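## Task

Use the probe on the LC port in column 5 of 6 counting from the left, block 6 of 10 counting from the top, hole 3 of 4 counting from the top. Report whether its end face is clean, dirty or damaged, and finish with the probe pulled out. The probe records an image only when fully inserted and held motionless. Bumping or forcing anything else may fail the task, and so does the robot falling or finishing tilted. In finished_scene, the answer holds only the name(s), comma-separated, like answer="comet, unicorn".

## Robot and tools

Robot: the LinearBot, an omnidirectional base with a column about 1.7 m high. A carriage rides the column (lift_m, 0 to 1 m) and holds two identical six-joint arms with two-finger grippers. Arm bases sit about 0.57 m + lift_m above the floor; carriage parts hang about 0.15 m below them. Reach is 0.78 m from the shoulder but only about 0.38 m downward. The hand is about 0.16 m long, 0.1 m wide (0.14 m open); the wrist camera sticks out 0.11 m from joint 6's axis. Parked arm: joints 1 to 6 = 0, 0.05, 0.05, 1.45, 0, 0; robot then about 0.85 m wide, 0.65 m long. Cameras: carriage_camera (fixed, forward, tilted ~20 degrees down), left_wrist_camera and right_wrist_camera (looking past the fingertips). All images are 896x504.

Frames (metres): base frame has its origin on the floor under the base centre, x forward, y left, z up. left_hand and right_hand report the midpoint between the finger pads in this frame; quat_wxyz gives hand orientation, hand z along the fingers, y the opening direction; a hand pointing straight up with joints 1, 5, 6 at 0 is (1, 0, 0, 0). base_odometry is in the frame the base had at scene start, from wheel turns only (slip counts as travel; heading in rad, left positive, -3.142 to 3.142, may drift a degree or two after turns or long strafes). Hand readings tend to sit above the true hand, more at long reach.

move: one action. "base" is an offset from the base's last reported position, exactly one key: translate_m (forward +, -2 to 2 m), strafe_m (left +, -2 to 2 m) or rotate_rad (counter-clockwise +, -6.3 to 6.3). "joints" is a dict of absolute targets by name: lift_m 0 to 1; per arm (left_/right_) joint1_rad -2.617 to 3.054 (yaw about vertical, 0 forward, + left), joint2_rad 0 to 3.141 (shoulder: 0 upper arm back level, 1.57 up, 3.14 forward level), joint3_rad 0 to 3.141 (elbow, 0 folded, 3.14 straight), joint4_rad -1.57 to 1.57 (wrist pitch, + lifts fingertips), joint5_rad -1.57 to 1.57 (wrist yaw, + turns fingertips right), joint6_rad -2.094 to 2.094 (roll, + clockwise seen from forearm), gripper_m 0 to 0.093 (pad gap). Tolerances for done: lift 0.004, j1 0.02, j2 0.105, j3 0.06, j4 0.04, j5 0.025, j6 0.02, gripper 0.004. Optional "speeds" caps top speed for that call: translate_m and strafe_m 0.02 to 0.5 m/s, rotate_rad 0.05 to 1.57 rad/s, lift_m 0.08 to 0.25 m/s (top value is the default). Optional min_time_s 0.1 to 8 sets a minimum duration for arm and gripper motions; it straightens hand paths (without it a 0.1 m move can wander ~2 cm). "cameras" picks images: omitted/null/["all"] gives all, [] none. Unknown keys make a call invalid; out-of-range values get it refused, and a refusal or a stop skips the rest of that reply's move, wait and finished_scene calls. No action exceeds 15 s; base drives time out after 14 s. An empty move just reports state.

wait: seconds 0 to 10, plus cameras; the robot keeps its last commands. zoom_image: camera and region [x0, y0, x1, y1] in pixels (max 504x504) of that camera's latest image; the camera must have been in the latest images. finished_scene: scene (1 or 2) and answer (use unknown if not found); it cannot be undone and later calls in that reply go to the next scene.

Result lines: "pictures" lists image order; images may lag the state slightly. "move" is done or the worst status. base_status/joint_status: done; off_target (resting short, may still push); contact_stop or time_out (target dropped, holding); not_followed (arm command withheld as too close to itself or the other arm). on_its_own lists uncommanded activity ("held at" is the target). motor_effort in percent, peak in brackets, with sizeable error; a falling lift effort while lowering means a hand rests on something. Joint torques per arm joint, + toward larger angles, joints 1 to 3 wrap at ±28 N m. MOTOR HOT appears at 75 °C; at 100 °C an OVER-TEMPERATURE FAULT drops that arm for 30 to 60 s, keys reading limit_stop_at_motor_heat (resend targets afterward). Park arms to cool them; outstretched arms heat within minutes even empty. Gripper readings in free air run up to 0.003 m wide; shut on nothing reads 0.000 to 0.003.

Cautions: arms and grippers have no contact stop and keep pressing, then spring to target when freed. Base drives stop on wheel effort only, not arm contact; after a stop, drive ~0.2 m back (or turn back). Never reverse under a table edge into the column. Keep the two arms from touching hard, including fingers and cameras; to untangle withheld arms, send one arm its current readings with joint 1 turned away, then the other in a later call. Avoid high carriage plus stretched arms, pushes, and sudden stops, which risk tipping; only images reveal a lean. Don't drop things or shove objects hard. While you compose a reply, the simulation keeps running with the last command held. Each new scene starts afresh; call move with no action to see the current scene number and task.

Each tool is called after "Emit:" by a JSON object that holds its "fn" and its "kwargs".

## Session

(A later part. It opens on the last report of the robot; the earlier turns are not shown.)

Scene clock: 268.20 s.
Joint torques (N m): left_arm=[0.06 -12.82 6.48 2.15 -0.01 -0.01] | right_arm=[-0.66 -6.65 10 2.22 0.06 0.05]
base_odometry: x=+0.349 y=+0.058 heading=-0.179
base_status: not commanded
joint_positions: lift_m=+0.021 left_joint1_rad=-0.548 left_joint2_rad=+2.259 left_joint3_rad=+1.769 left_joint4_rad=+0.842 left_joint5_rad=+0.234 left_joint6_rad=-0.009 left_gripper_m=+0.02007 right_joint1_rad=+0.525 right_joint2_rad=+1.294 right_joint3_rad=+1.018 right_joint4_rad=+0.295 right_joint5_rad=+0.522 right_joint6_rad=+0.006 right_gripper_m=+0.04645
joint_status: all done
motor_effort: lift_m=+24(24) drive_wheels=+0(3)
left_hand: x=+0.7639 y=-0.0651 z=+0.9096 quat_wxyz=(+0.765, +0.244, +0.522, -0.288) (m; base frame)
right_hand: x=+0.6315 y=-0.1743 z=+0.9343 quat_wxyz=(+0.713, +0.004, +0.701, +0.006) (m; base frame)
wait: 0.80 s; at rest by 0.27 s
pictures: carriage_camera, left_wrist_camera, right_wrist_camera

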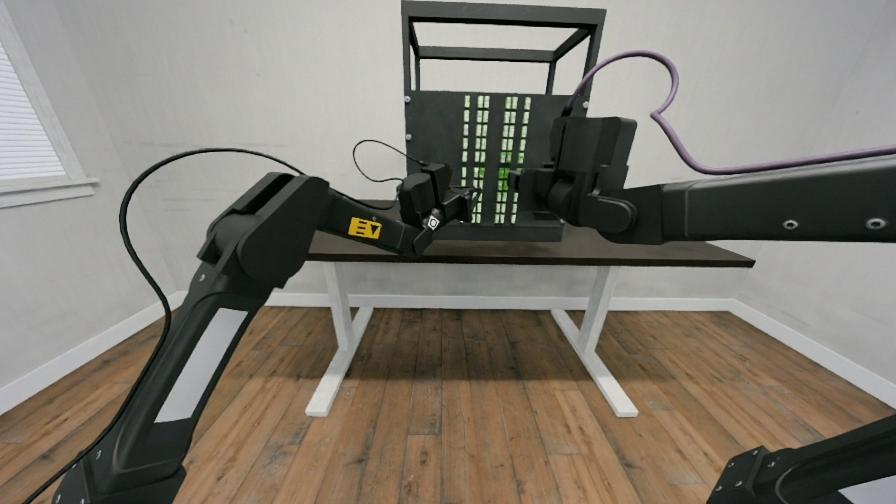

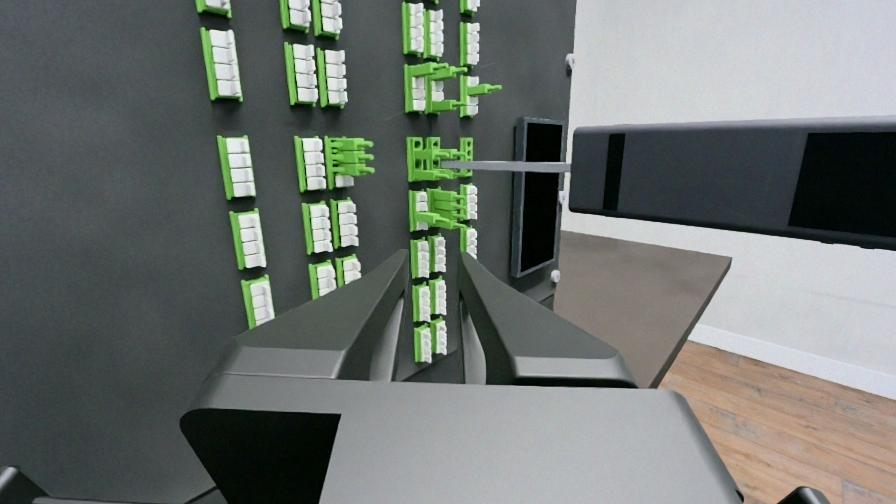

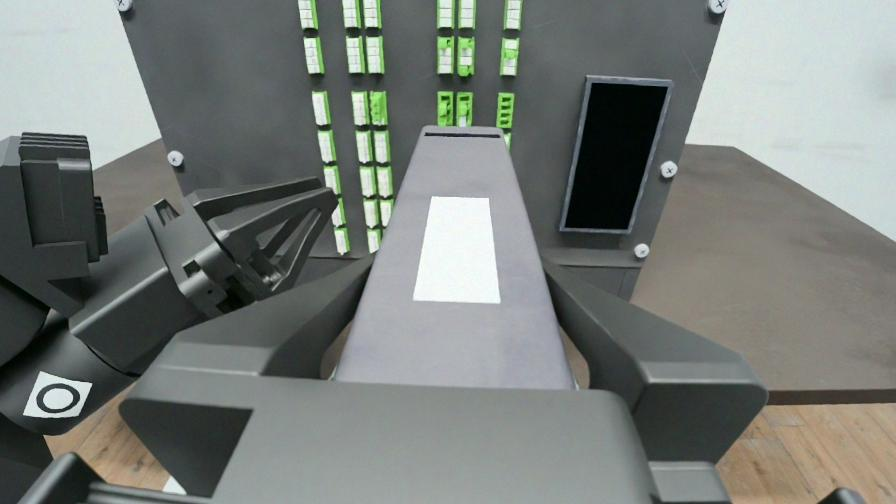

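Emit:
{"fn": "zoom_image", "kwargs": {"camera": "left_wrist_camera", "region": [430, 148, 456, 178]}}

Emit:
{"fn": "zoom_image", "kwargs": {"camera": "left_wrist_camera", "region": [424, 134, 448, 170]}}

Emit:
{"fn": "zoom_image", "kwargs": {"camera": "left_wrist_camera", "region": [440, 130, 480, 190]}}

Scaled by 16.800 from the camera's 896x504 image, which has a finer 1280x720 frame.

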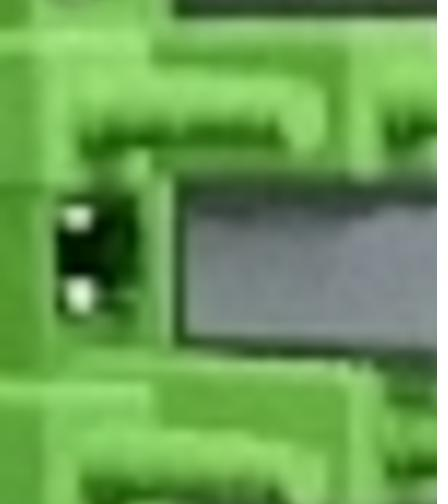

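Scaled by 14.000 from the camera's 896x504 image, which has a finer 1280x720 frame.

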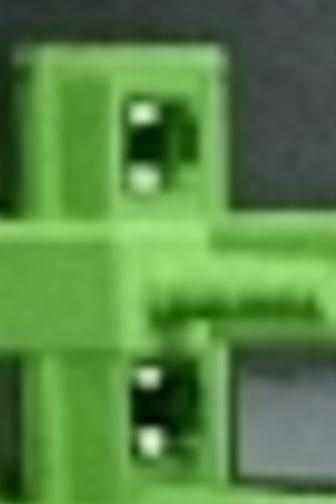

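Scaled by 8.400 from the camera's 896x504 image, which has a finer 1280x720 frame.

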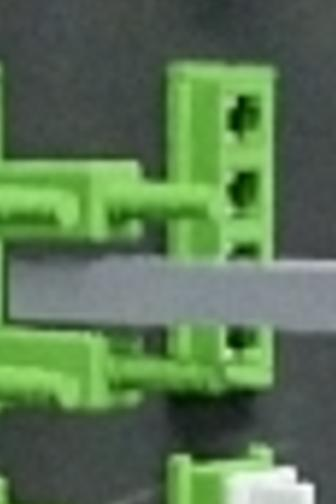

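Emit:
{"fn": "zoom_image", "kwargs": {"camera": "left_wrist_camera", "region": [535, 145, 580, 190]}}

Emit:
{"fn": "zoom_image", "kwargs": {"camera": "left_wrist_camera", "region": [200, 120, 380, 210]}}

Emit:
{"fn": "zoom_image", "kwargs": {"camera": "left_wrist_camera", "region": [400, 50, 520, 130]}}

Scaled by 11.200 from the camera's 896x504 image, which has a finer 1280x720 frame.

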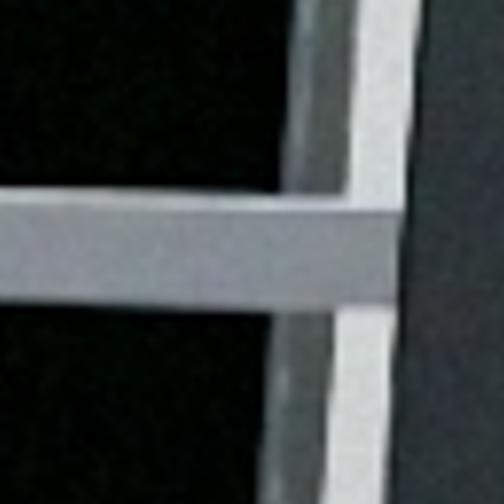

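Scaled by 2.800 from the camera's 896x504 image, which has a finer 1280x720 frame.

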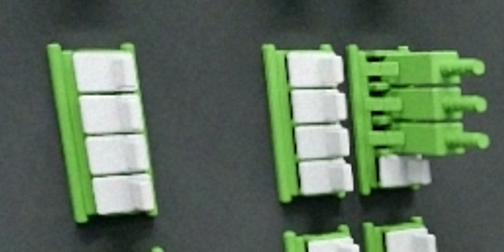

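Scaled by 4.200 from the camera's 896x504 image, which has a finer 1280x720 frame.

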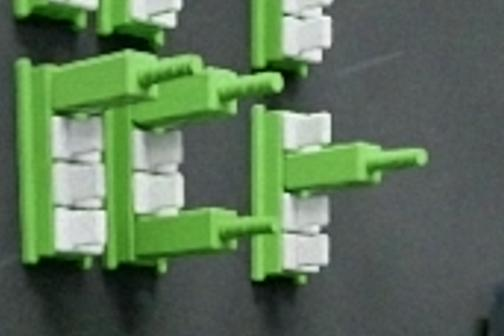

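Emit:
{"fn": "move", "kwargs": {"joints": {"right_joint4_rad": 0.3583}, "min_time_s": 0.6, "cameras": []}}

Emit:
{"fn": "wait", "kwargs": {"seconds": 0.7, "cameras": ["right_wrist_camera", "left_wrist_camera"]}}

Emit:
{"fn": "zoom_image", "kwargs": {"camera": "left_wrist_camera", "region": [430, 148, 456, 178]}}

Emit:
{"fn": "zoom_image", "kwargs": {"camera": "right_wrist_camera", "region": [455, 92, 473, 127]}}

Scene clock: 285.93 s.
Joint torques (N m): left_arm=[0.06 -12.82 6.48 2.14 -0.01 -0.01] | right_arm=[-0.39 -6.76 9.92 2.32 0.07 0]
move: off_target
base_odometry: x=+0.349 y=+0.058 heading=-0.179
base_status: not commanded
joint_positions: lift_m=+0.021 left_joint1_rad=-0.548 left_joint2_rad=+2.259 left_joint3_rad=+1.769 left_joint4_rad=+0.843 left_joint5_rad=+0.234 left_joint6_rad=-0.009 left_gripper_m=+0.02007 right_joint1_rad=+0.525 right_joint2_rad=+1.294 right_joint3_rad=+1.018 right_joint4_rad=+0.296 right_joint5_rad=+0.522 right_joint6_rad=+0.006 right_gripper_m=+0.04645
joint_status: right_joint4_rad off_target (ended at +0.296, target +0.358)
motor_effort: lift_m=+24(24) drive_wheels=+2(2)
left_hand: x=+0.7638 y=-0.0651 z=+0.9097 quat_wxyz=(+0.765, +0.244, +0.522, -0.288) (m; base frame)
right_hand: x=+0.6315 y=-0.1743 z=+0.9344 quat_wxyz=(+0.713, +0.004, +0.701, +0.007) (m; base frame)
pictures: none
No camera images: "cameras" was empty.

Scene clock: 286.63 s.
Joint torques (N m): left_arm=[0.05 -12.83 6.48 2.14 -0.01 -0.01] | right_arm=[-0.54 -6.68 10.09 2.29 0.03 0.01]
base_odometry: x=+0.349 y=+0.058 heading=-0.179
base_status: not commanded
joint_positions: lift_m=+0.021 left_joint1_rad=-0.548 left_joint2_rad=+2.259 left_joint3_rad=+1.769 left_joint4_rad=+0.843 left_joint5_rad=+0.234 left_joint6_rad=-0.009 left_gripper_m=+0.02007 right_joint1_rad=+0.525 right_joint2_rad=+1.294 right_joint3_rad=+1.018 right_joint4_rad=+0.296 right_joint5_rad=+0.522 right_joint6_rad=+0.006 right_gripper_m=+0.04645
joint_status: right_joint4_rad off_target (ended at +0.296, target +0.358)
motor_effort: lift_m=+24(24) drive_wheels=+1(2)
left_hand: x=+0.7638 y=-0.0651 z=+0.9097 quat_wxyz=(+0.765, +0.244, +0.522, -0.288) (m; base frame)
right_hand: x=+0.6315 y=-0.1743 z=+0.9345 quat_wxyz=(+0.713, +0.004, +0.701, +0.007) (m; base frame)
wait: 0.70 s; at rest by 0.27 s
pictures: left_wrist_camera, right_wrist_camera

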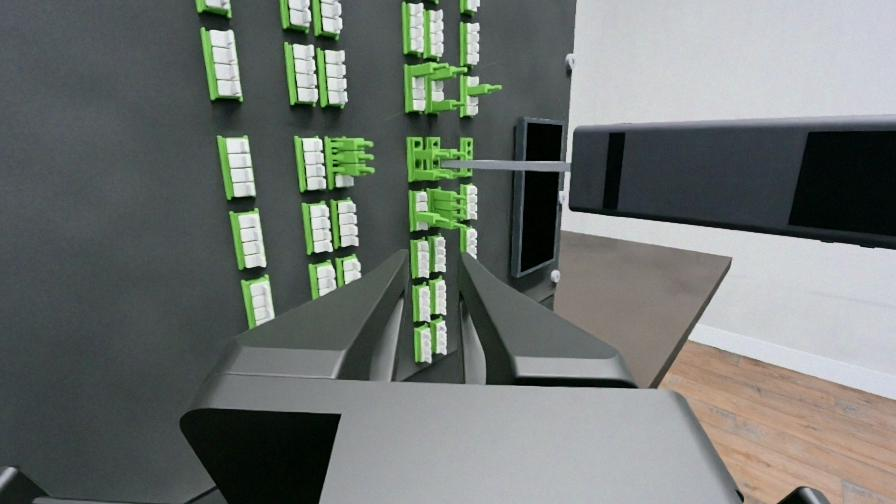

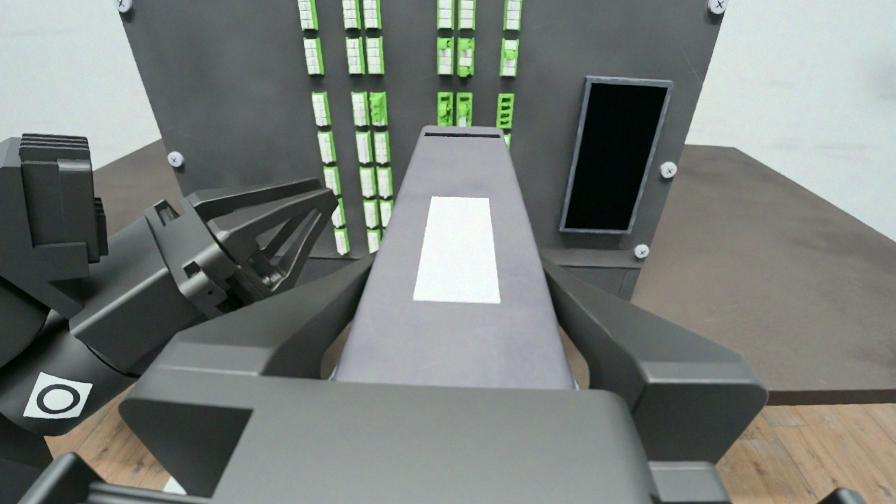

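Scaled by 16.800 from the camera's 896x504 image, which has a finer 1280x720 frame.

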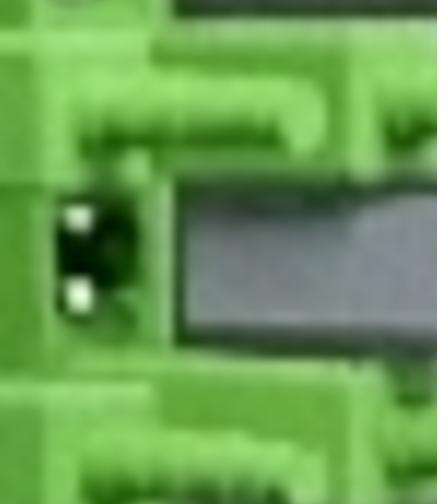

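Scaled by 14.400 from the camera's 896x504 image, which has a finer 1280x720 frame.

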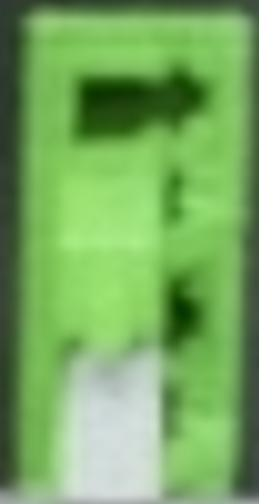

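Emit:
{"fn": "zoom_image", "kwargs": {"camera": "right_wrist_camera", "region": [455, 100, 471, 127]}}

Emit:
{"fn": "zoom_image", "kwargs": {"camera": "right_wrist_camera", "region": [450, 90, 480, 135]}}

Scaled by 18.667 from the camera's 896x504 image, which has a finer 1280x720 frame.

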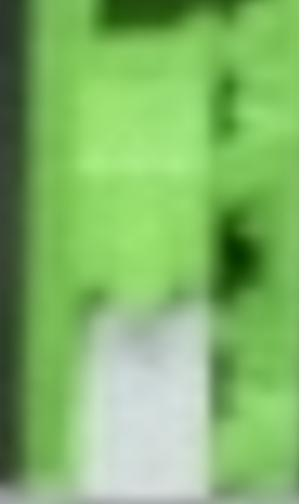

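Scaled by 11.200 from the camera's 896x504 image, which has a finer 1280x720 frame.

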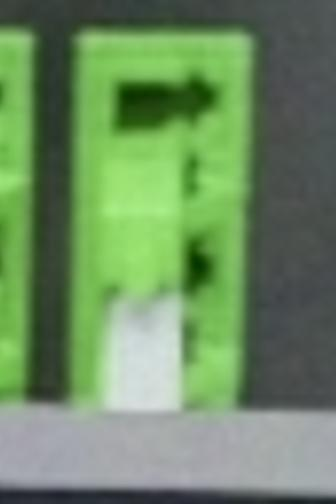

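Emit:
{"fn": "move", "kwargs": {"joints": {"right_joint5_rad": 0.511, "right_joint4_rad": 0.349}, "min_time_s": 0.6, "cameras": []}}

Emit:
{"fn": "wait", "kwargs": {"seconds": 0.7, "cameras": ["right_wrist_camera", "left_wrist_camera"]}}

Emit:
{"fn": "zoom_image", "kwargs": {"camera": "right_wrist_camera", "region": [455, 100, 471, 127]}}

Emit:
{"fn": "zoom_image", "kwargs": {"camera": "left_wrist_camera", "region": [430, 148, 456, 178]}}

Scene clock: 290.23 s.
Joint torques (N m): left_arm=[0.05 -12.82 6.49 2.14 -0.01 -0.01] | right_arm=[-0.42 -6.56 10.06 2.26 -0.04 -0.04]
move: off_target
base_odometry: x=+0.349 y=+0.058 heading=-0.179
base_status: not commanded
joint_positions: lift_m=+0.021 left_joint1_rad=-0.548 left_joint2_rad=+2.259 left_joint3_rad=+1.769 left_joint4_rad=+0.843 left_joint5_rad=+0.234 left_joint6_rad=-0.009 left_gripper_m=+0.02007 right_joint1_rad=+0.525 right_joint2_rad=+1.294 right_joint3_rad=+1.018 right_joint4_rad=+0.296 right_joint5_rad=+0.521 right_joint6_rad=+0.006 right_gripper_m=+0.04645
joint_status: right_joint4_rad off_target (ended at +0.296, target +0.349); the others done
motor_effort: lift_m=+24(24) drive_wheels=+1(2)
left_hand: x=+0.7638 y=-0.0651 z=+0.9097 quat_wxyz=(+0.765, +0.244, +0.522, -0.288) (m; base frame)
right_hand: x=+0.6315 y=-0.1743 z=+0.9345 quat_wxyz=(+0.713, +0.004, +0.701, +0.007) (m; base frame)
pictures: none
No camera images: "cameras" was empty.

Scene clock: 290.93 s.
Joint torques (N m): left_arm=[0.05 -12.82 6.48 2.14 -0.01 -0.01] | right_arm=[-0.43 -6.64 10.09 2.25 -0.06 0.06]
base_odometry: x=+0.349 y=+0.058 heading=-0.179
base_status: not commanded
joint_positions: lift_m=+0.021 left_joint1_rad=-0.548 left_joint2_rad=+2.259 left_joint3_rad=+1.769 left_joint4_rad=+0.843 left_joint5_rad=+0.234 left_joint6_rad=-0.009 left_gripper_m=+0.02007 right_joint1_rad=+0.525 right_joint2_rad=+1.294 right_joint3_rad=+1.018 right_joint4_rad=+0.296 right_joint5_rad=+0.521 right_joint6_rad=+0.006 right_gripper_m=+0.04645
joint_status: right_joint4_rad off_target (ended at +0.296, target +0.349); the others done
motor_effort: lift_m=+24(24) drive_wheels=+1(2)
left_hand: x=+0.7638 y=-0.0651 z=+0.9097 quat_wxyz=(+0.765, +0.244, +0.522, -0.288) (m; base frame)
right_hand: x=+0.6315 y=-0.1743 z=+0.9345 quat_wxyz=(+0.713, +0.004, +0.701, +0.007) (m; base frame)
wait: 0.70 s; at rest by 0.27 s
pictures: left_wrist_camera, right_wrist_camera

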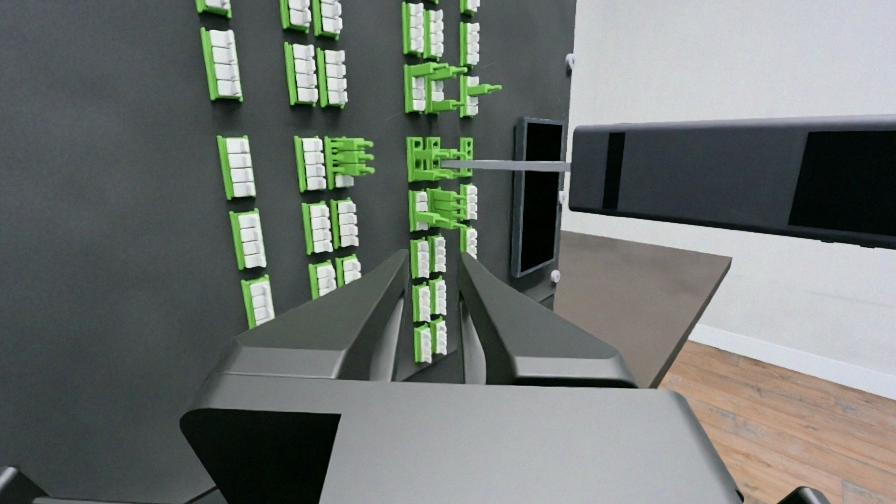

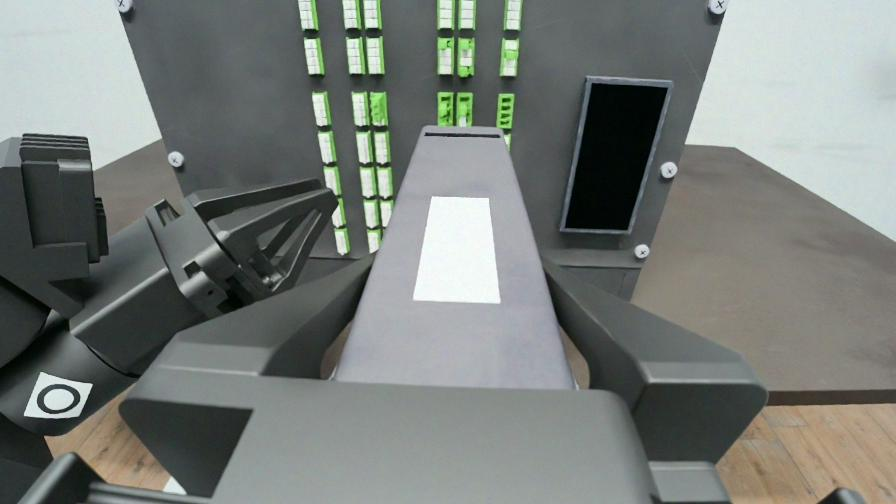

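Scaled by 18.667 from the camera's 896x504 image, which has a finer 1280x720 frame.

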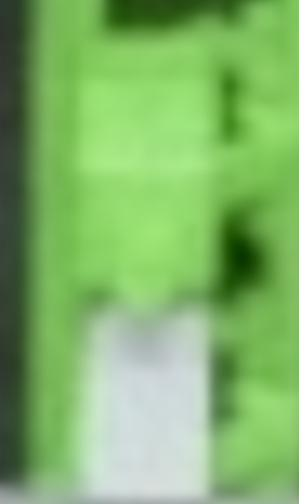

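Scaled by 16.800 from the camera's 896x504 image, which has a finer 1280x720 frame.

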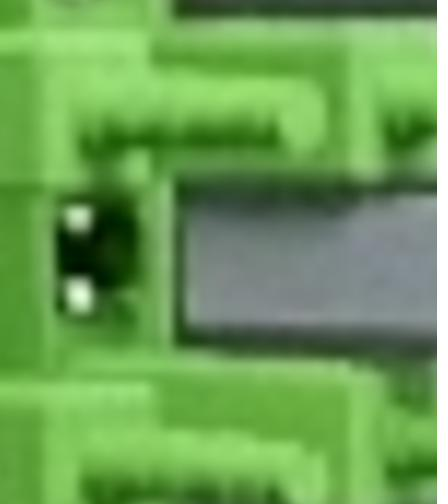

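Emit:
{"fn": "move", "kwargs": {"joints": {"right_joint5_rad": 0.5102}, "min_time_s": 0.6, "cameras": []}}

Emit:
{"fn": "wait", "kwargs": {"seconds": 0.7, "cameras": ["right_wrist_camera"]}}

Emit:
{"fn": "zoom_image", "kwargs": {"camera": "right_wrist_camera", "region": [455, 100, 471, 127]}}

Emit:
{"fn": "zoom_image", "kwargs": {"camera": "right_wrist_camera", "region": [450, 90, 480, 135]}}

Scene clock: 293.07 s.
Joint torques (N m): left_arm=[0.05 -12.82 6.48 2.14 0 -0.01] | right_arm=[-0.36 -6.58 10.06 2.23 -0.08 -0.01]
move: done
base_odometry: x=+0.349 y=+0.058 heading=-0.179
base_status: not commanded
joint_positions: lift_m=+0.021 left_joint1_rad=-0.548 left_joint2_rad=+2.259 left_joint3_rad=+1.769 left_joint4_rad=+0.843 left_joint5_rad=+0.234 left_joint6_rad=-0.009 left_gripper_m=+0.02007 right_joint1_rad=+0.525 right_joint2_rad=+1.294 right_joint3_rad=+1.018 right_joint4_rad=+0.296 right_joint5_rad=+0.520 right_joint6_rad=+0.006 right_gripper_m=+0.04645
joint_status: all done
motor_effort: lift_m=+24(24) drive_wheels=+1(3)
left_hand: x=+0.7638 y=-0.0651 z=+0.9097 quat_wxyz=(+0.765, +0.244, +0.522, -0.288) (m; base frame)
right_hand: x=+0.6315 y=-0.1741 z=+0.9345 quat_wxyz=(+0.713, +0.004, +0.701, +0.007) (m; base frame)
pictures: none
No camera images: "cameras" was empty.

Scene clock: 293.77 s.
Joint torques (N m): left_arm=[0.05 -12.82 6.48 2.14 0 -0.01] | right_arm=[-0.46 -6.72 10.09 2.24 -0.05 0.02]
base_odometry: x=+0.349 y=+0.058 heading=-0.179
base_status: not commanded
joint_positions: lift_m=+0.021 left_joint1_rad=-0.548 left_joint2_rad=+2.259 left_joint3_rad=+1.769 left_joint4_rad=+0.843 left_joint5_rad=+0.234 left_joint6_rad=-0.009 left_gripper_m=+0.02007 right_joint1_rad=+0.525 right_joint2_rad=+1.294 right_joint3_rad=+1.018 right_joint4_rad=+0.296 right_joint5_rad=+0.520 right_joint6_rad=+0.006 right_gripper_m=+0.04645
joint_status: all done
motor_effort: lift_m=+24(24) drive_wheels=+1(3)
left_hand: x=+0.7638 y=-0.0651 z=+0.9097 quat_wxyz=(+0.765, +0.244, +0.522, -0.288) (m; base frame)
right_hand: x=+0.6315 y=-0.1741 z=+0.9345 quat_wxyz=(+0.713, +0.004, +0.701, +0.007) (m; base frame)
wait: 0.70 s; at rest by 0.27 s
pictures: right_wrist_camera

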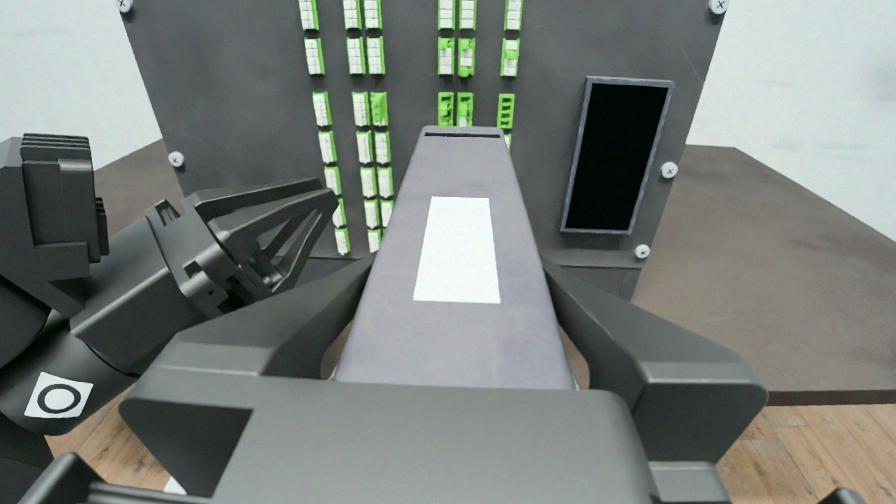

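Scaled by 18.667 from the camera's 896x504 image, which has a finer 1280x720 frame.

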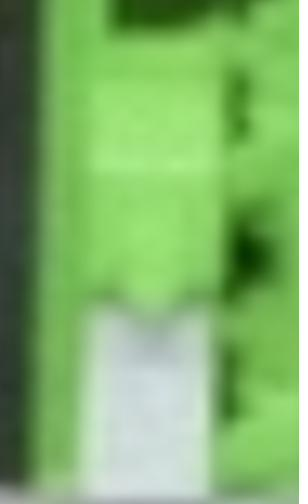

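Scaled by 11.200 from the camera's 896x504 image, which has a finer 1280x720 frame.

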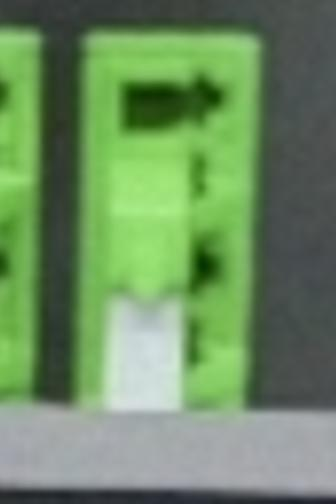

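Emit:
{"fn": "move", "kwargs": {"joints": {"right_joint1_rad": 0.525, "right_joint5_rad": 0.520, "right_joint4_rad": 0.349, "right_joint2_rad": 1.274}, "min_time_s": 0.5, "cameras": []}}

Emit:
{"fn": "move", "kwargs": {"base": {"translate_m": 0.006}, "speeds": {"translate_m": 0.02}, "cameras": []}}

Emit:
{"fn": "wait", "kwargs": {"seconds": 0.7, "cameras": ["right_wrist_camera", "left_wrist_camera"]}}

Emit:
{"fn": "zoom_image", "kwargs": {"camera": "right_wrist_camera", "region": [455, 100, 471, 127]}}

Emit:
{"fn": "zoom_image", "kwargs": {"camera": "right_wrist_camera", "region": [450, 90, 480, 135]}}

Emit:
{"fn": "zoom_image", "kwargs": {"camera": "left_wrist_camera", "region": [430, 148, 456, 178]}}

Scene clock: 295.73 s.
Joint torques (N m): left_arm=[0.05 -12.82 6.48 2.14 -0.01 -0.01] | right_arm=[-0.49 -6.69 10.02 2.3 0.1 0.01]
move: off_target
base_odometry: x=+0.349 y=+0.058 heading=-0.179
base_status: not commanded
joint_positions: lift_m=+0.021 left_joint1_rad=-0.548 left_joint2_rad=+2.259 left_joint3_rad=+1.769 left_joint4_rad=+0.843 left_joint5_rad=+0.234 left_joint6_rad=-0.009 left_gripper_m=+0.02007 right_joint1_rad=+0.525 right_joint2_rad=+1.294 right_joint3_rad=+1.018 right_joint4_rad=+0.296 right_joint5_rad=+0.520 right_joint6_rad=+0.006 right_gripper_m=+0.04645
joint_status: right_joint4_rad off_target (ended at +0.296, target +0.349); the others done
motor_effort: lift_m=+24(24) drive_wheels=+1(2)
left_hand: x=+0.7638 y=-0.0651 z=+0.9097 quat_wxyz=(+0.765, +0.244, +0.522, -0.288) (m; base frame)
right_hand: x=+0.6315 y=-0.1741 z=+0.9345 quat_wxyz=(+0.713, +0.004, +0.701, +0.007) (m; base frame)
pictures: none
No camera images: "cameras" was empty.

Scene clock: 296.53 s.
Joint torques (N m): left_arm=[0.03 -13.2 6.5 2.07 -0.01 -0.01] | right_arm=[-0.54 -6.71 10.06 2.23 0.07 -0.02]
move: done
base_odometry: x=+0.355 y=+0.057 heading=-0.180
base_status: done
joint_positions: lift_m=+0.021 left_joint1_rad=-0.548 left_joint2_rad=+2.262 left_joint3_rad=+1.769 left_joint4_rad=+0.848 left_joint5_rad=+0.234 left_joint6_rad=-0.009 left_gripper_m=+0.02007 right_joint1_rad=+0.525 right_joint2_rad=+1.294 right_joint3_rad=+1.018 right_joint4_rad=+0.295 right_joint5_rad=+0.520 right_joint6_rad=+0.006 right_gripper_m=+0.04645
joint_status: not commanded
motor_effort: lift_m=+24(24) drive_wheels=+0(7)
left_hand: x=+0.7643 y=-0.0651 z=+0.9086 quat_wxyz=(+0.765, +0.244, +0.522, -0.288) (m; base frame)
right_hand: x=+0.6315 y=-0.1741 z=+0.9343 quat_wxyz=(+0.713, +0.004, +0.701, +0.007) (m; base frame)
pictures: none
No camera images: "cameras" was empty.

Scene clock: 297.23 s.
Joint torques (N m): left_arm=[0.01 -13.18 6.48 2.09 -0.01 -0.01] | right_arm=[-0.43 -6.56 10.02 2.22 0.07 0.03]
base_odometry: x=+0.355 y=+0.057 heading=-0.180
base_status: done
joint_positions: lift_m=+0.021 left_joint1_rad=-0.548 left_joint2_rad=+2.262 left_joint3_rad=+1.769 left_joint4_rad=+0.848 left_joint5_rad=+0.234 left_joint6_rad=-0.009 left_gripper_m=+0.02007 right_joint1_rad=+0.525 right_joint2_rad=+1.294 right_joint3_rad=+1.018 right_joint4_rad=+0.295 right_joint5_rad=+0.520 right_joint6_rad=+0.006 right_gripper_m=+0.04645
joint_status: not commanded
motor_effort: lift_m=+24(24) drive_wheels=+0(7)
left_hand: x=+0.7643 y=-0.0651 z=+0.9086 quat_wxyz=(+0.765, +0.244, +0.522, -0.288) (m; base frame)
right_hand: x=+0.6315 y=-0.1741 z=+0.9343 quat_wxyz=(+0.713, +0.004, +0.701, +0.007) (m; base frame)
wait: 0.70 s; at rest by 0.27 s
pictures: left_wrist_camera, right_wrist_camera

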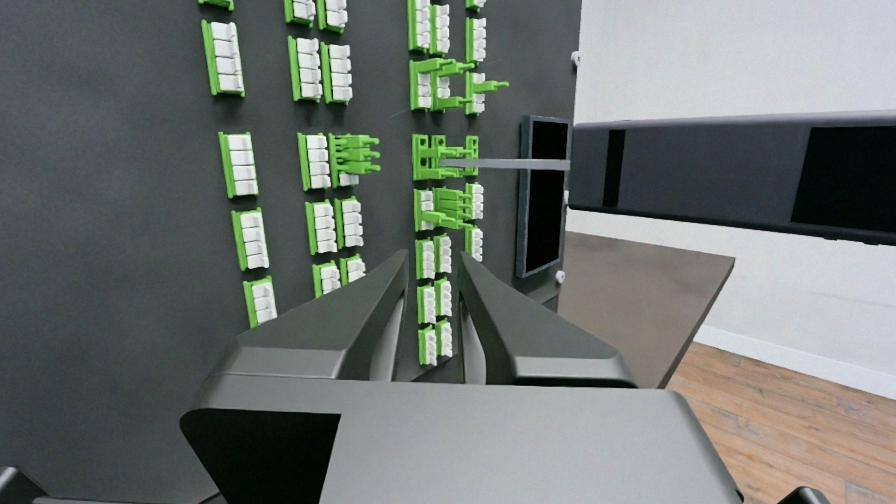

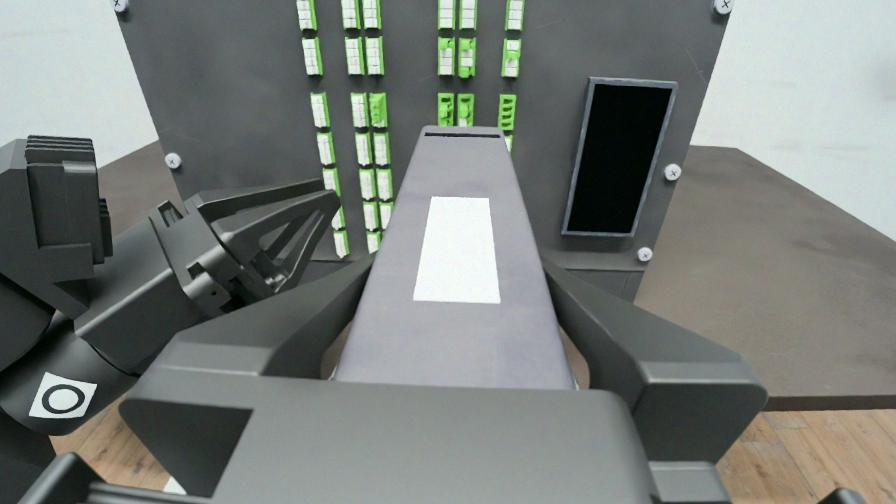

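Scaled by 18.667 from the camera's 896x504 image, which has a finer 1280x720 frame.

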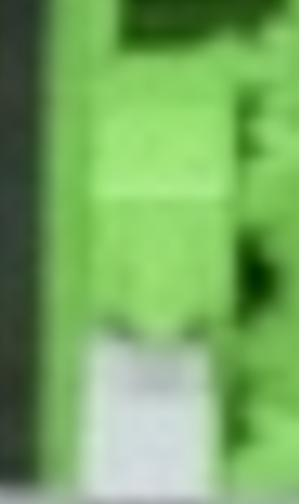

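Scaled by 11.200 from the camera's 896x504 image, which has a finer 1280x720 frame.

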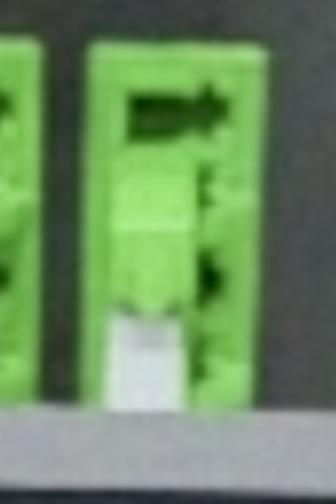

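Scaled by 16.800 from the camera's 896x504 image, which has a finer 1280x720 frame.

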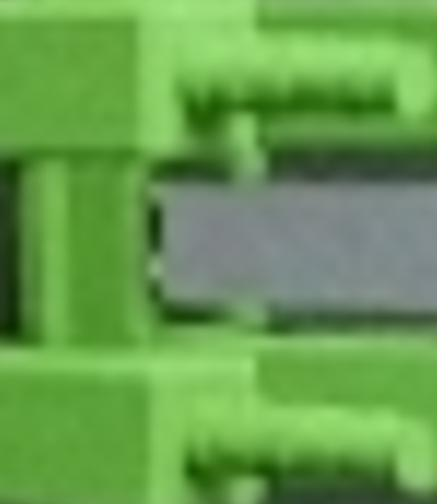

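Emit:
{"fn": "zoom_image", "kwargs": {"camera": "left_wrist_camera", "region": [434, 150, 450, 172]}}

Emit:
{"fn": "zoom_image", "kwargs": {"camera": "left_wrist_camera", "region": [428, 130, 452, 174]}}

Scaled by 22.909 from the camera's 896x504 image, which has a finer 1280x720 frame.

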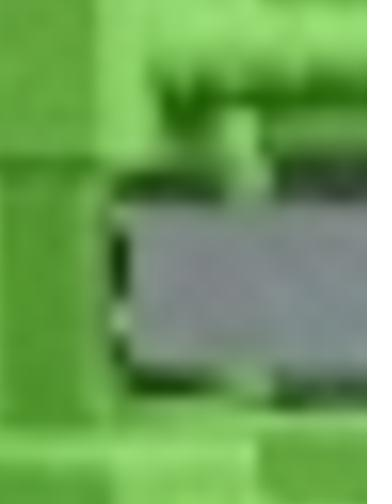

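Scaled by 11.455 from the camera's 896x504 image, which has a finer 1280x720 frame.

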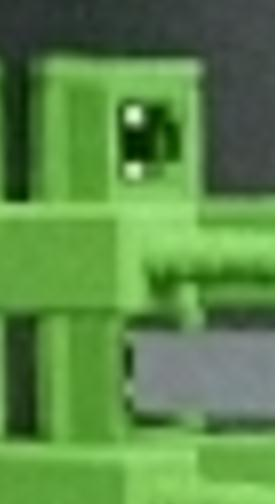

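Emit:
{"fn": "move", "kwargs": {"joints": {"right_joint4_rad": 0.3583}, "min_time_s": 0.6, "cameras": []}}

Emit:
{"fn": "wait", "kwargs": {"seconds": 0.7, "cameras": ["right_wrist_camera", "left_wrist_camera"]}}

Emit:
{"fn": "zoom_image", "kwargs": {"camera": "left_wrist_camera", "region": [434, 150, 450, 172]}}

Emit:
{"fn": "zoom_image", "kwargs": {"camera": "right_wrist_camera", "region": [455, 100, 471, 127]}}

Emit:
{"fn": "zoom_image", "kwargs": {"camera": "right_wrist_camera", "region": [450, 90, 480, 135]}}

Scene clock: 301.30 s.
Joint torques (N m): left_arm=[0.03 -13.19 6.48 2.09 -0.01 -0.01] | right_arm=[-0.28 -6.71 9.99 2.32 0.03 0]
move: off_target
base_odometry: x=+0.355 y=+0.057 heading=-0.180
base_status: not commanded
joint_positions: lift_m=+0.021 left_joint1_rad=-0.548 left_joint2_rad=+2.262 left_joint3_rad=+1.769 left_joint4_rad=+0.848 left_joint5_rad=+0.234 left_joint6_rad=-0.009 left_gripper_m=+0.02007 right_joint1_rad=+0.525 right_joint2_rad=+1.294 right_joint3_rad=+1.018 right_joint4_rad=+0.296 right_joint5_rad=+0.520 right_joint6_rad=+0.006 right_gripper_m=+0.04645
joint_status: right_joint4_rad off_target (ended at +0.296, target +0.358)
motor_effort: lift_m=+24(24) drive_wheels=+1(2)
left_hand: x=+0.7643 y=-0.0651 z=+0.9086 quat_wxyz=(+0.765, +0.244, +0.522, -0.288) (m; base frame)
right_hand: x=+0.6315 y=-0.1741 z=+0.9345 quat_wxyz=(+0.713, +0.004, +0.701, +0.007) (m; base frame)
pictures: none
No camera images: "cameras" was empty.

Scene clock: 302.00 s.
Joint torques (N m): left_arm=[0.03 -13.18 6.48 2.09 -0.01 -0.01] | right_arm=[-0.31 -6.45 9.98 2.33 0.01 0.06]
base_odometry: x=+0.355 y=+0.057 heading=-0.180
base_status: not commanded
joint_positions: lift_m=+0.021 left_joint1_rad=-0.548 left_joint2_rad=+2.262 left_joint3_rad=+1.769 left_joint4_rad=+0.848 left_joint5_rad=+0.234 left_joint6_rad=-0.009 left_gripper_m=+0.02007 right_joint1_rad=+0.525 right_joint2_rad=+1.294 right_joint3_rad=+1.018 right_joint4_rad=+0.296 right_joint5_rad=+0.520 right_joint6_rad=+0.006 right_gripper_m=+0.04645
joint_status: right_joint4_rad off_target (ended at +0.296, target +0.358)
motor_effort: lift_m=+24(24) drive_wheels=+2(2)
left_hand: x=+0.7643 y=-0.0651 z=+0.9086 quat_wxyz=(+0.765, +0.244, +0.522, -0.288) (m; base frame)
right_hand: x=+0.6315 y=-0.1741 z=+0.9346 quat_wxyz=(+0.713, +0.004, +0.701, +0.007) (m; base frame)
wait: 0.70 s; at rest by 0.27 s
pictures: left_wrist_camera, right_wrist_camera

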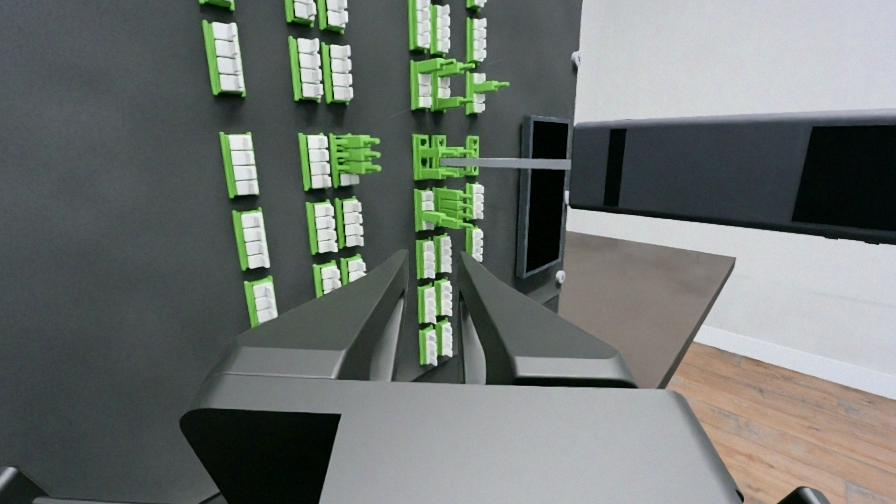

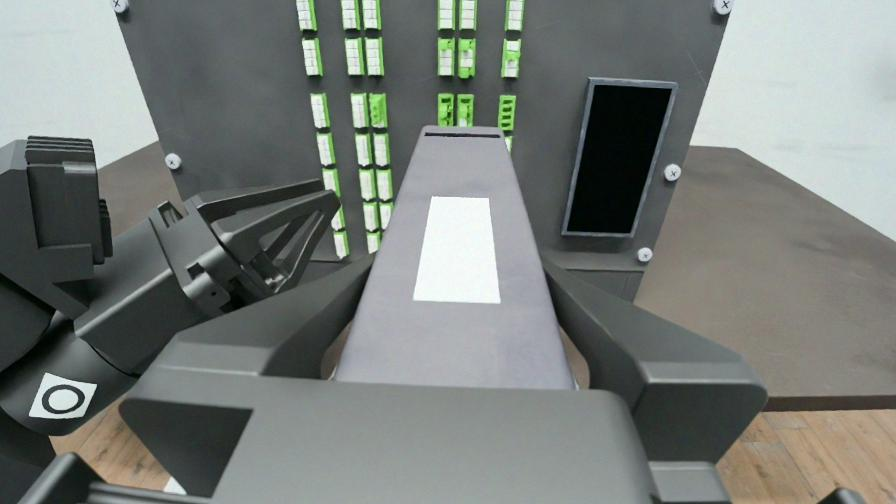

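Scaled by 22.909 from the camera's 896x504 image, which has a finer 1280x720 frame.

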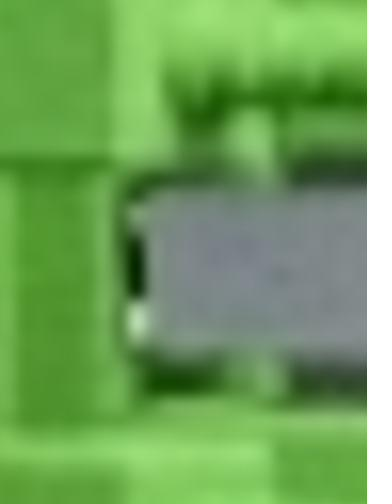

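Scaled by 18.667 from the camera's 896x504 image, which has a finer 1280x720 frame.

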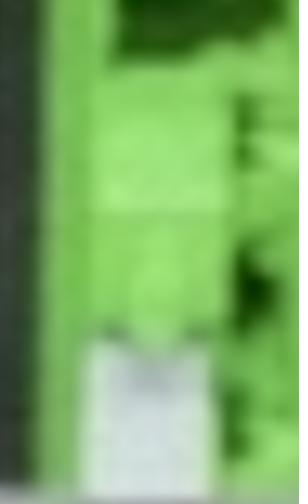

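Scaled by 11.200 from the camera's 896x504 image, which has a finer 1280x720 frame.

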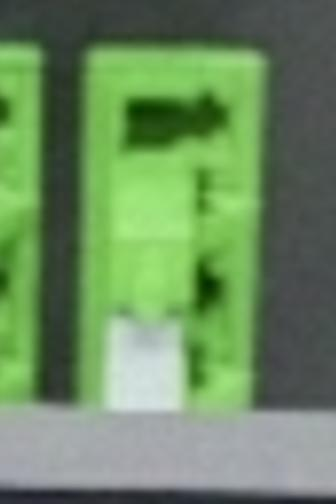

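Emit:
{"fn": "move", "kwargs": {"joints": {"right_joint5_rad": 0.5305, "right_joint4_rad": 0.3505}, "min_time_s": 0.6, "cameras": []}}

Emit:
{"fn": "wait", "kwargs": {"seconds": 0.7, "cameras": ["right_wrist_camera", "left_wrist_camera"]}}

Emit:
{"fn": "zoom_image", "kwargs": {"camera": "left_wrist_camera", "region": [434, 150, 450, 172]}}

Emit:
{"fn": "zoom_image", "kwargs": {"camera": "right_wrist_camera", "region": [455, 100, 471, 127]}}

Emit:
{"fn": "zoom_image", "kwargs": {"camera": "right_wrist_camera", "region": [450, 90, 480, 135]}}

Scene clock: 304.33 s.
Joint torques (N m): left_arm=[0.03 -13.18 6.48 2.09 -0.01 -0.01] | right_arm=[-0.5 -6.43 9.88 2.28 0.2 0]
move: off_target
base_odometry: x=+0.355 y=+0.057 heading=-0.180
base_status: not commanded
joint_positions: lift_m=+0.021 left_joint1_rad=-0.548 left_joint2_rad=+2.262 left_joint3_rad=+1.769 left_joint4_rad=+0.848 left_joint5_rad=+0.234 left_joint6_rad=-0.009 left_gripper_m=+0.02007 right_joint1_rad=+0.525 right_joint2_rad=+1.294 right_joint3_rad=+1.018 right_joint4_rad=+0.296 right_joint5_rad=+0.520 right_joint6_rad=+0.006 right_gripper_m=+0.04645
joint_status: right_joint4_rad off_target (ended at +0.296, target +0.350); the others done
motor_effort: lift_m=+24(24) drive_wheels=+1(2)
left_hand: x=+0.7643 y=-0.0651 z=+0.9086 quat_wxyz=(+0.765, +0.244, +0.522, -0.288) (m; base frame)
right_hand: x=+0.6315 y=-0.1741 z=+0.9346 quat_wxyz=(+0.713, +0.004, +0.701, +0.007) (m; base frame)
pictures: none
No camera images: "cameras" was empty.

Scene clock: 305.03 s.
Joint torques (N m): left_arm=[0.03 -13.18 6.48 2.09 -0.01 -0.01] | right_arm=[-0.53 -6.56 9.81 2.3 0.15 0.04]
base_odometry: x=+0.355 y=+0.057 heading=-0.180
base_status: not commanded
joint_positions: lift_m=+0.021 left_joint1_rad=-0.548 left_joint2_rad=+2.262 left_joint3_rad=+1.769 left_joint4_rad=+0.848 left_joint5_rad=+0.234 left_joint6_rad=-0.009 left_gripper_m=+0.02007 right_joint1_rad=+0.525 right_joint2_rad=+1.294 right_joint3_rad=+1.018 right_joint4_rad=+0.296 right_joint5_rad=+0.520 right_joint6_rad=+0.006 right_gripper_m=+0.04645
joint_status: right_joint4_rad off_target (ended at +0.296, target +0.350); the others done
motor_effort: lift_m=+24(24) drive_wheels=+1(2)
left_hand: x=+0.7643 y=-0.0651 z=+0.9086 quat_wxyz=(+0.765, +0.244, +0.522, -0.288) (m; base frame)
right_hand: x=+0.6315 y=-0.1741 z=+0.9346 quat_wxyz=(+0.713, +0.004, +0.701, +0.007) (m; base frame)
wait: 0.70 s; at rest by 0.27 s
pictures: left_wrist_camera, right_wrist_camera

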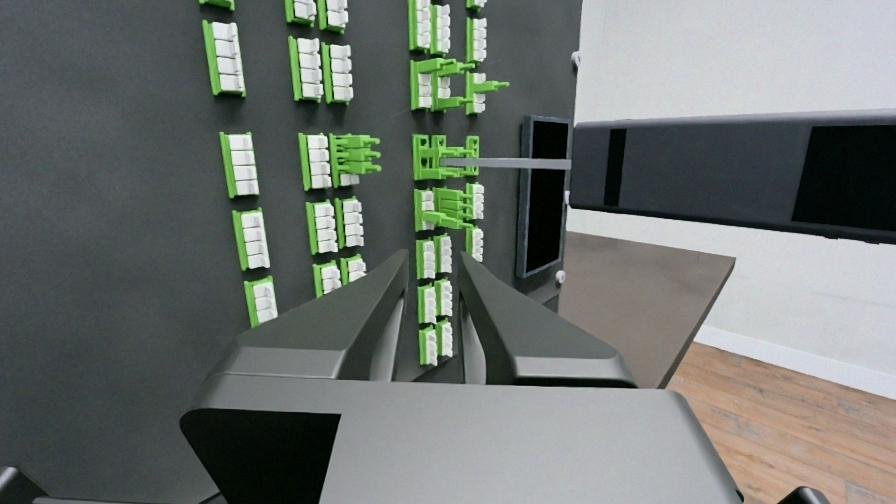

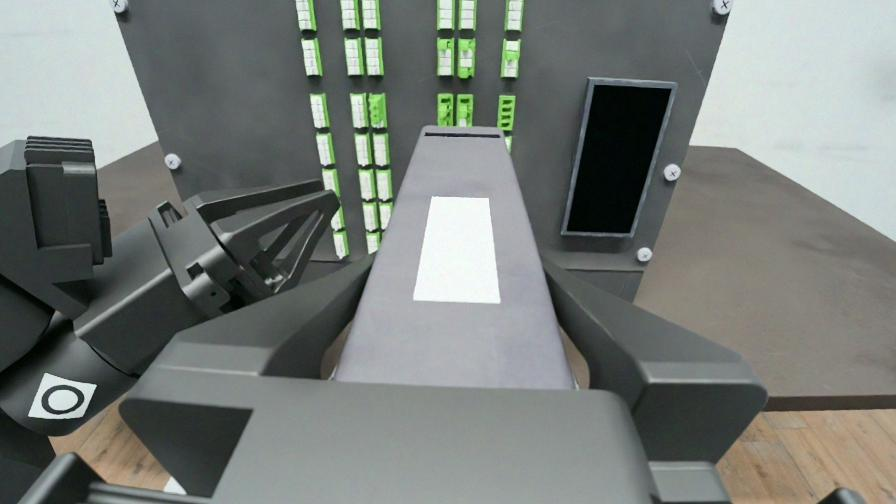

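Scaled by 22.909 from the camera's 896x504 image, which has a finer 1280x720 frame.

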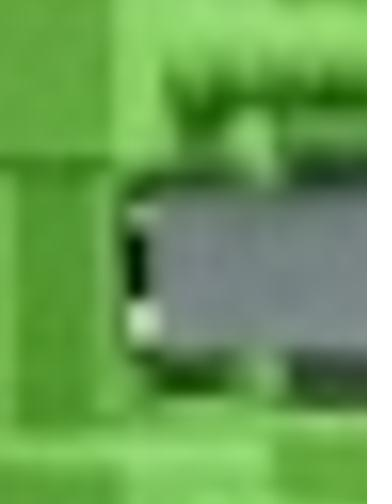

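Scaled by 18.667 from the camera's 896x504 image, which has a finer 1280x720 frame.

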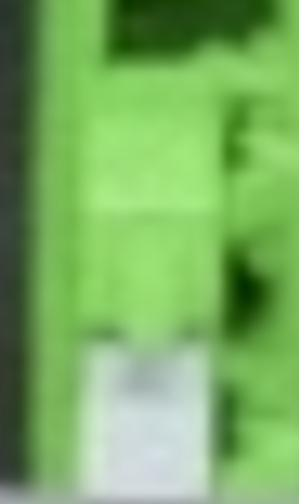

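Scaled by 11.200 from the camera's 896x504 image, which has a finer 1280x720 frame.

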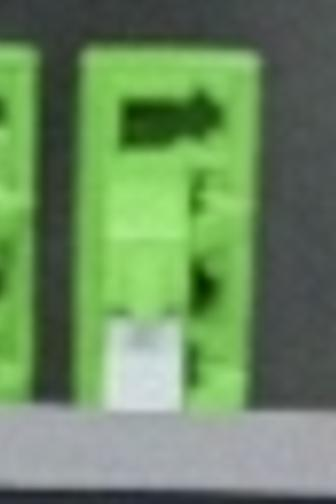

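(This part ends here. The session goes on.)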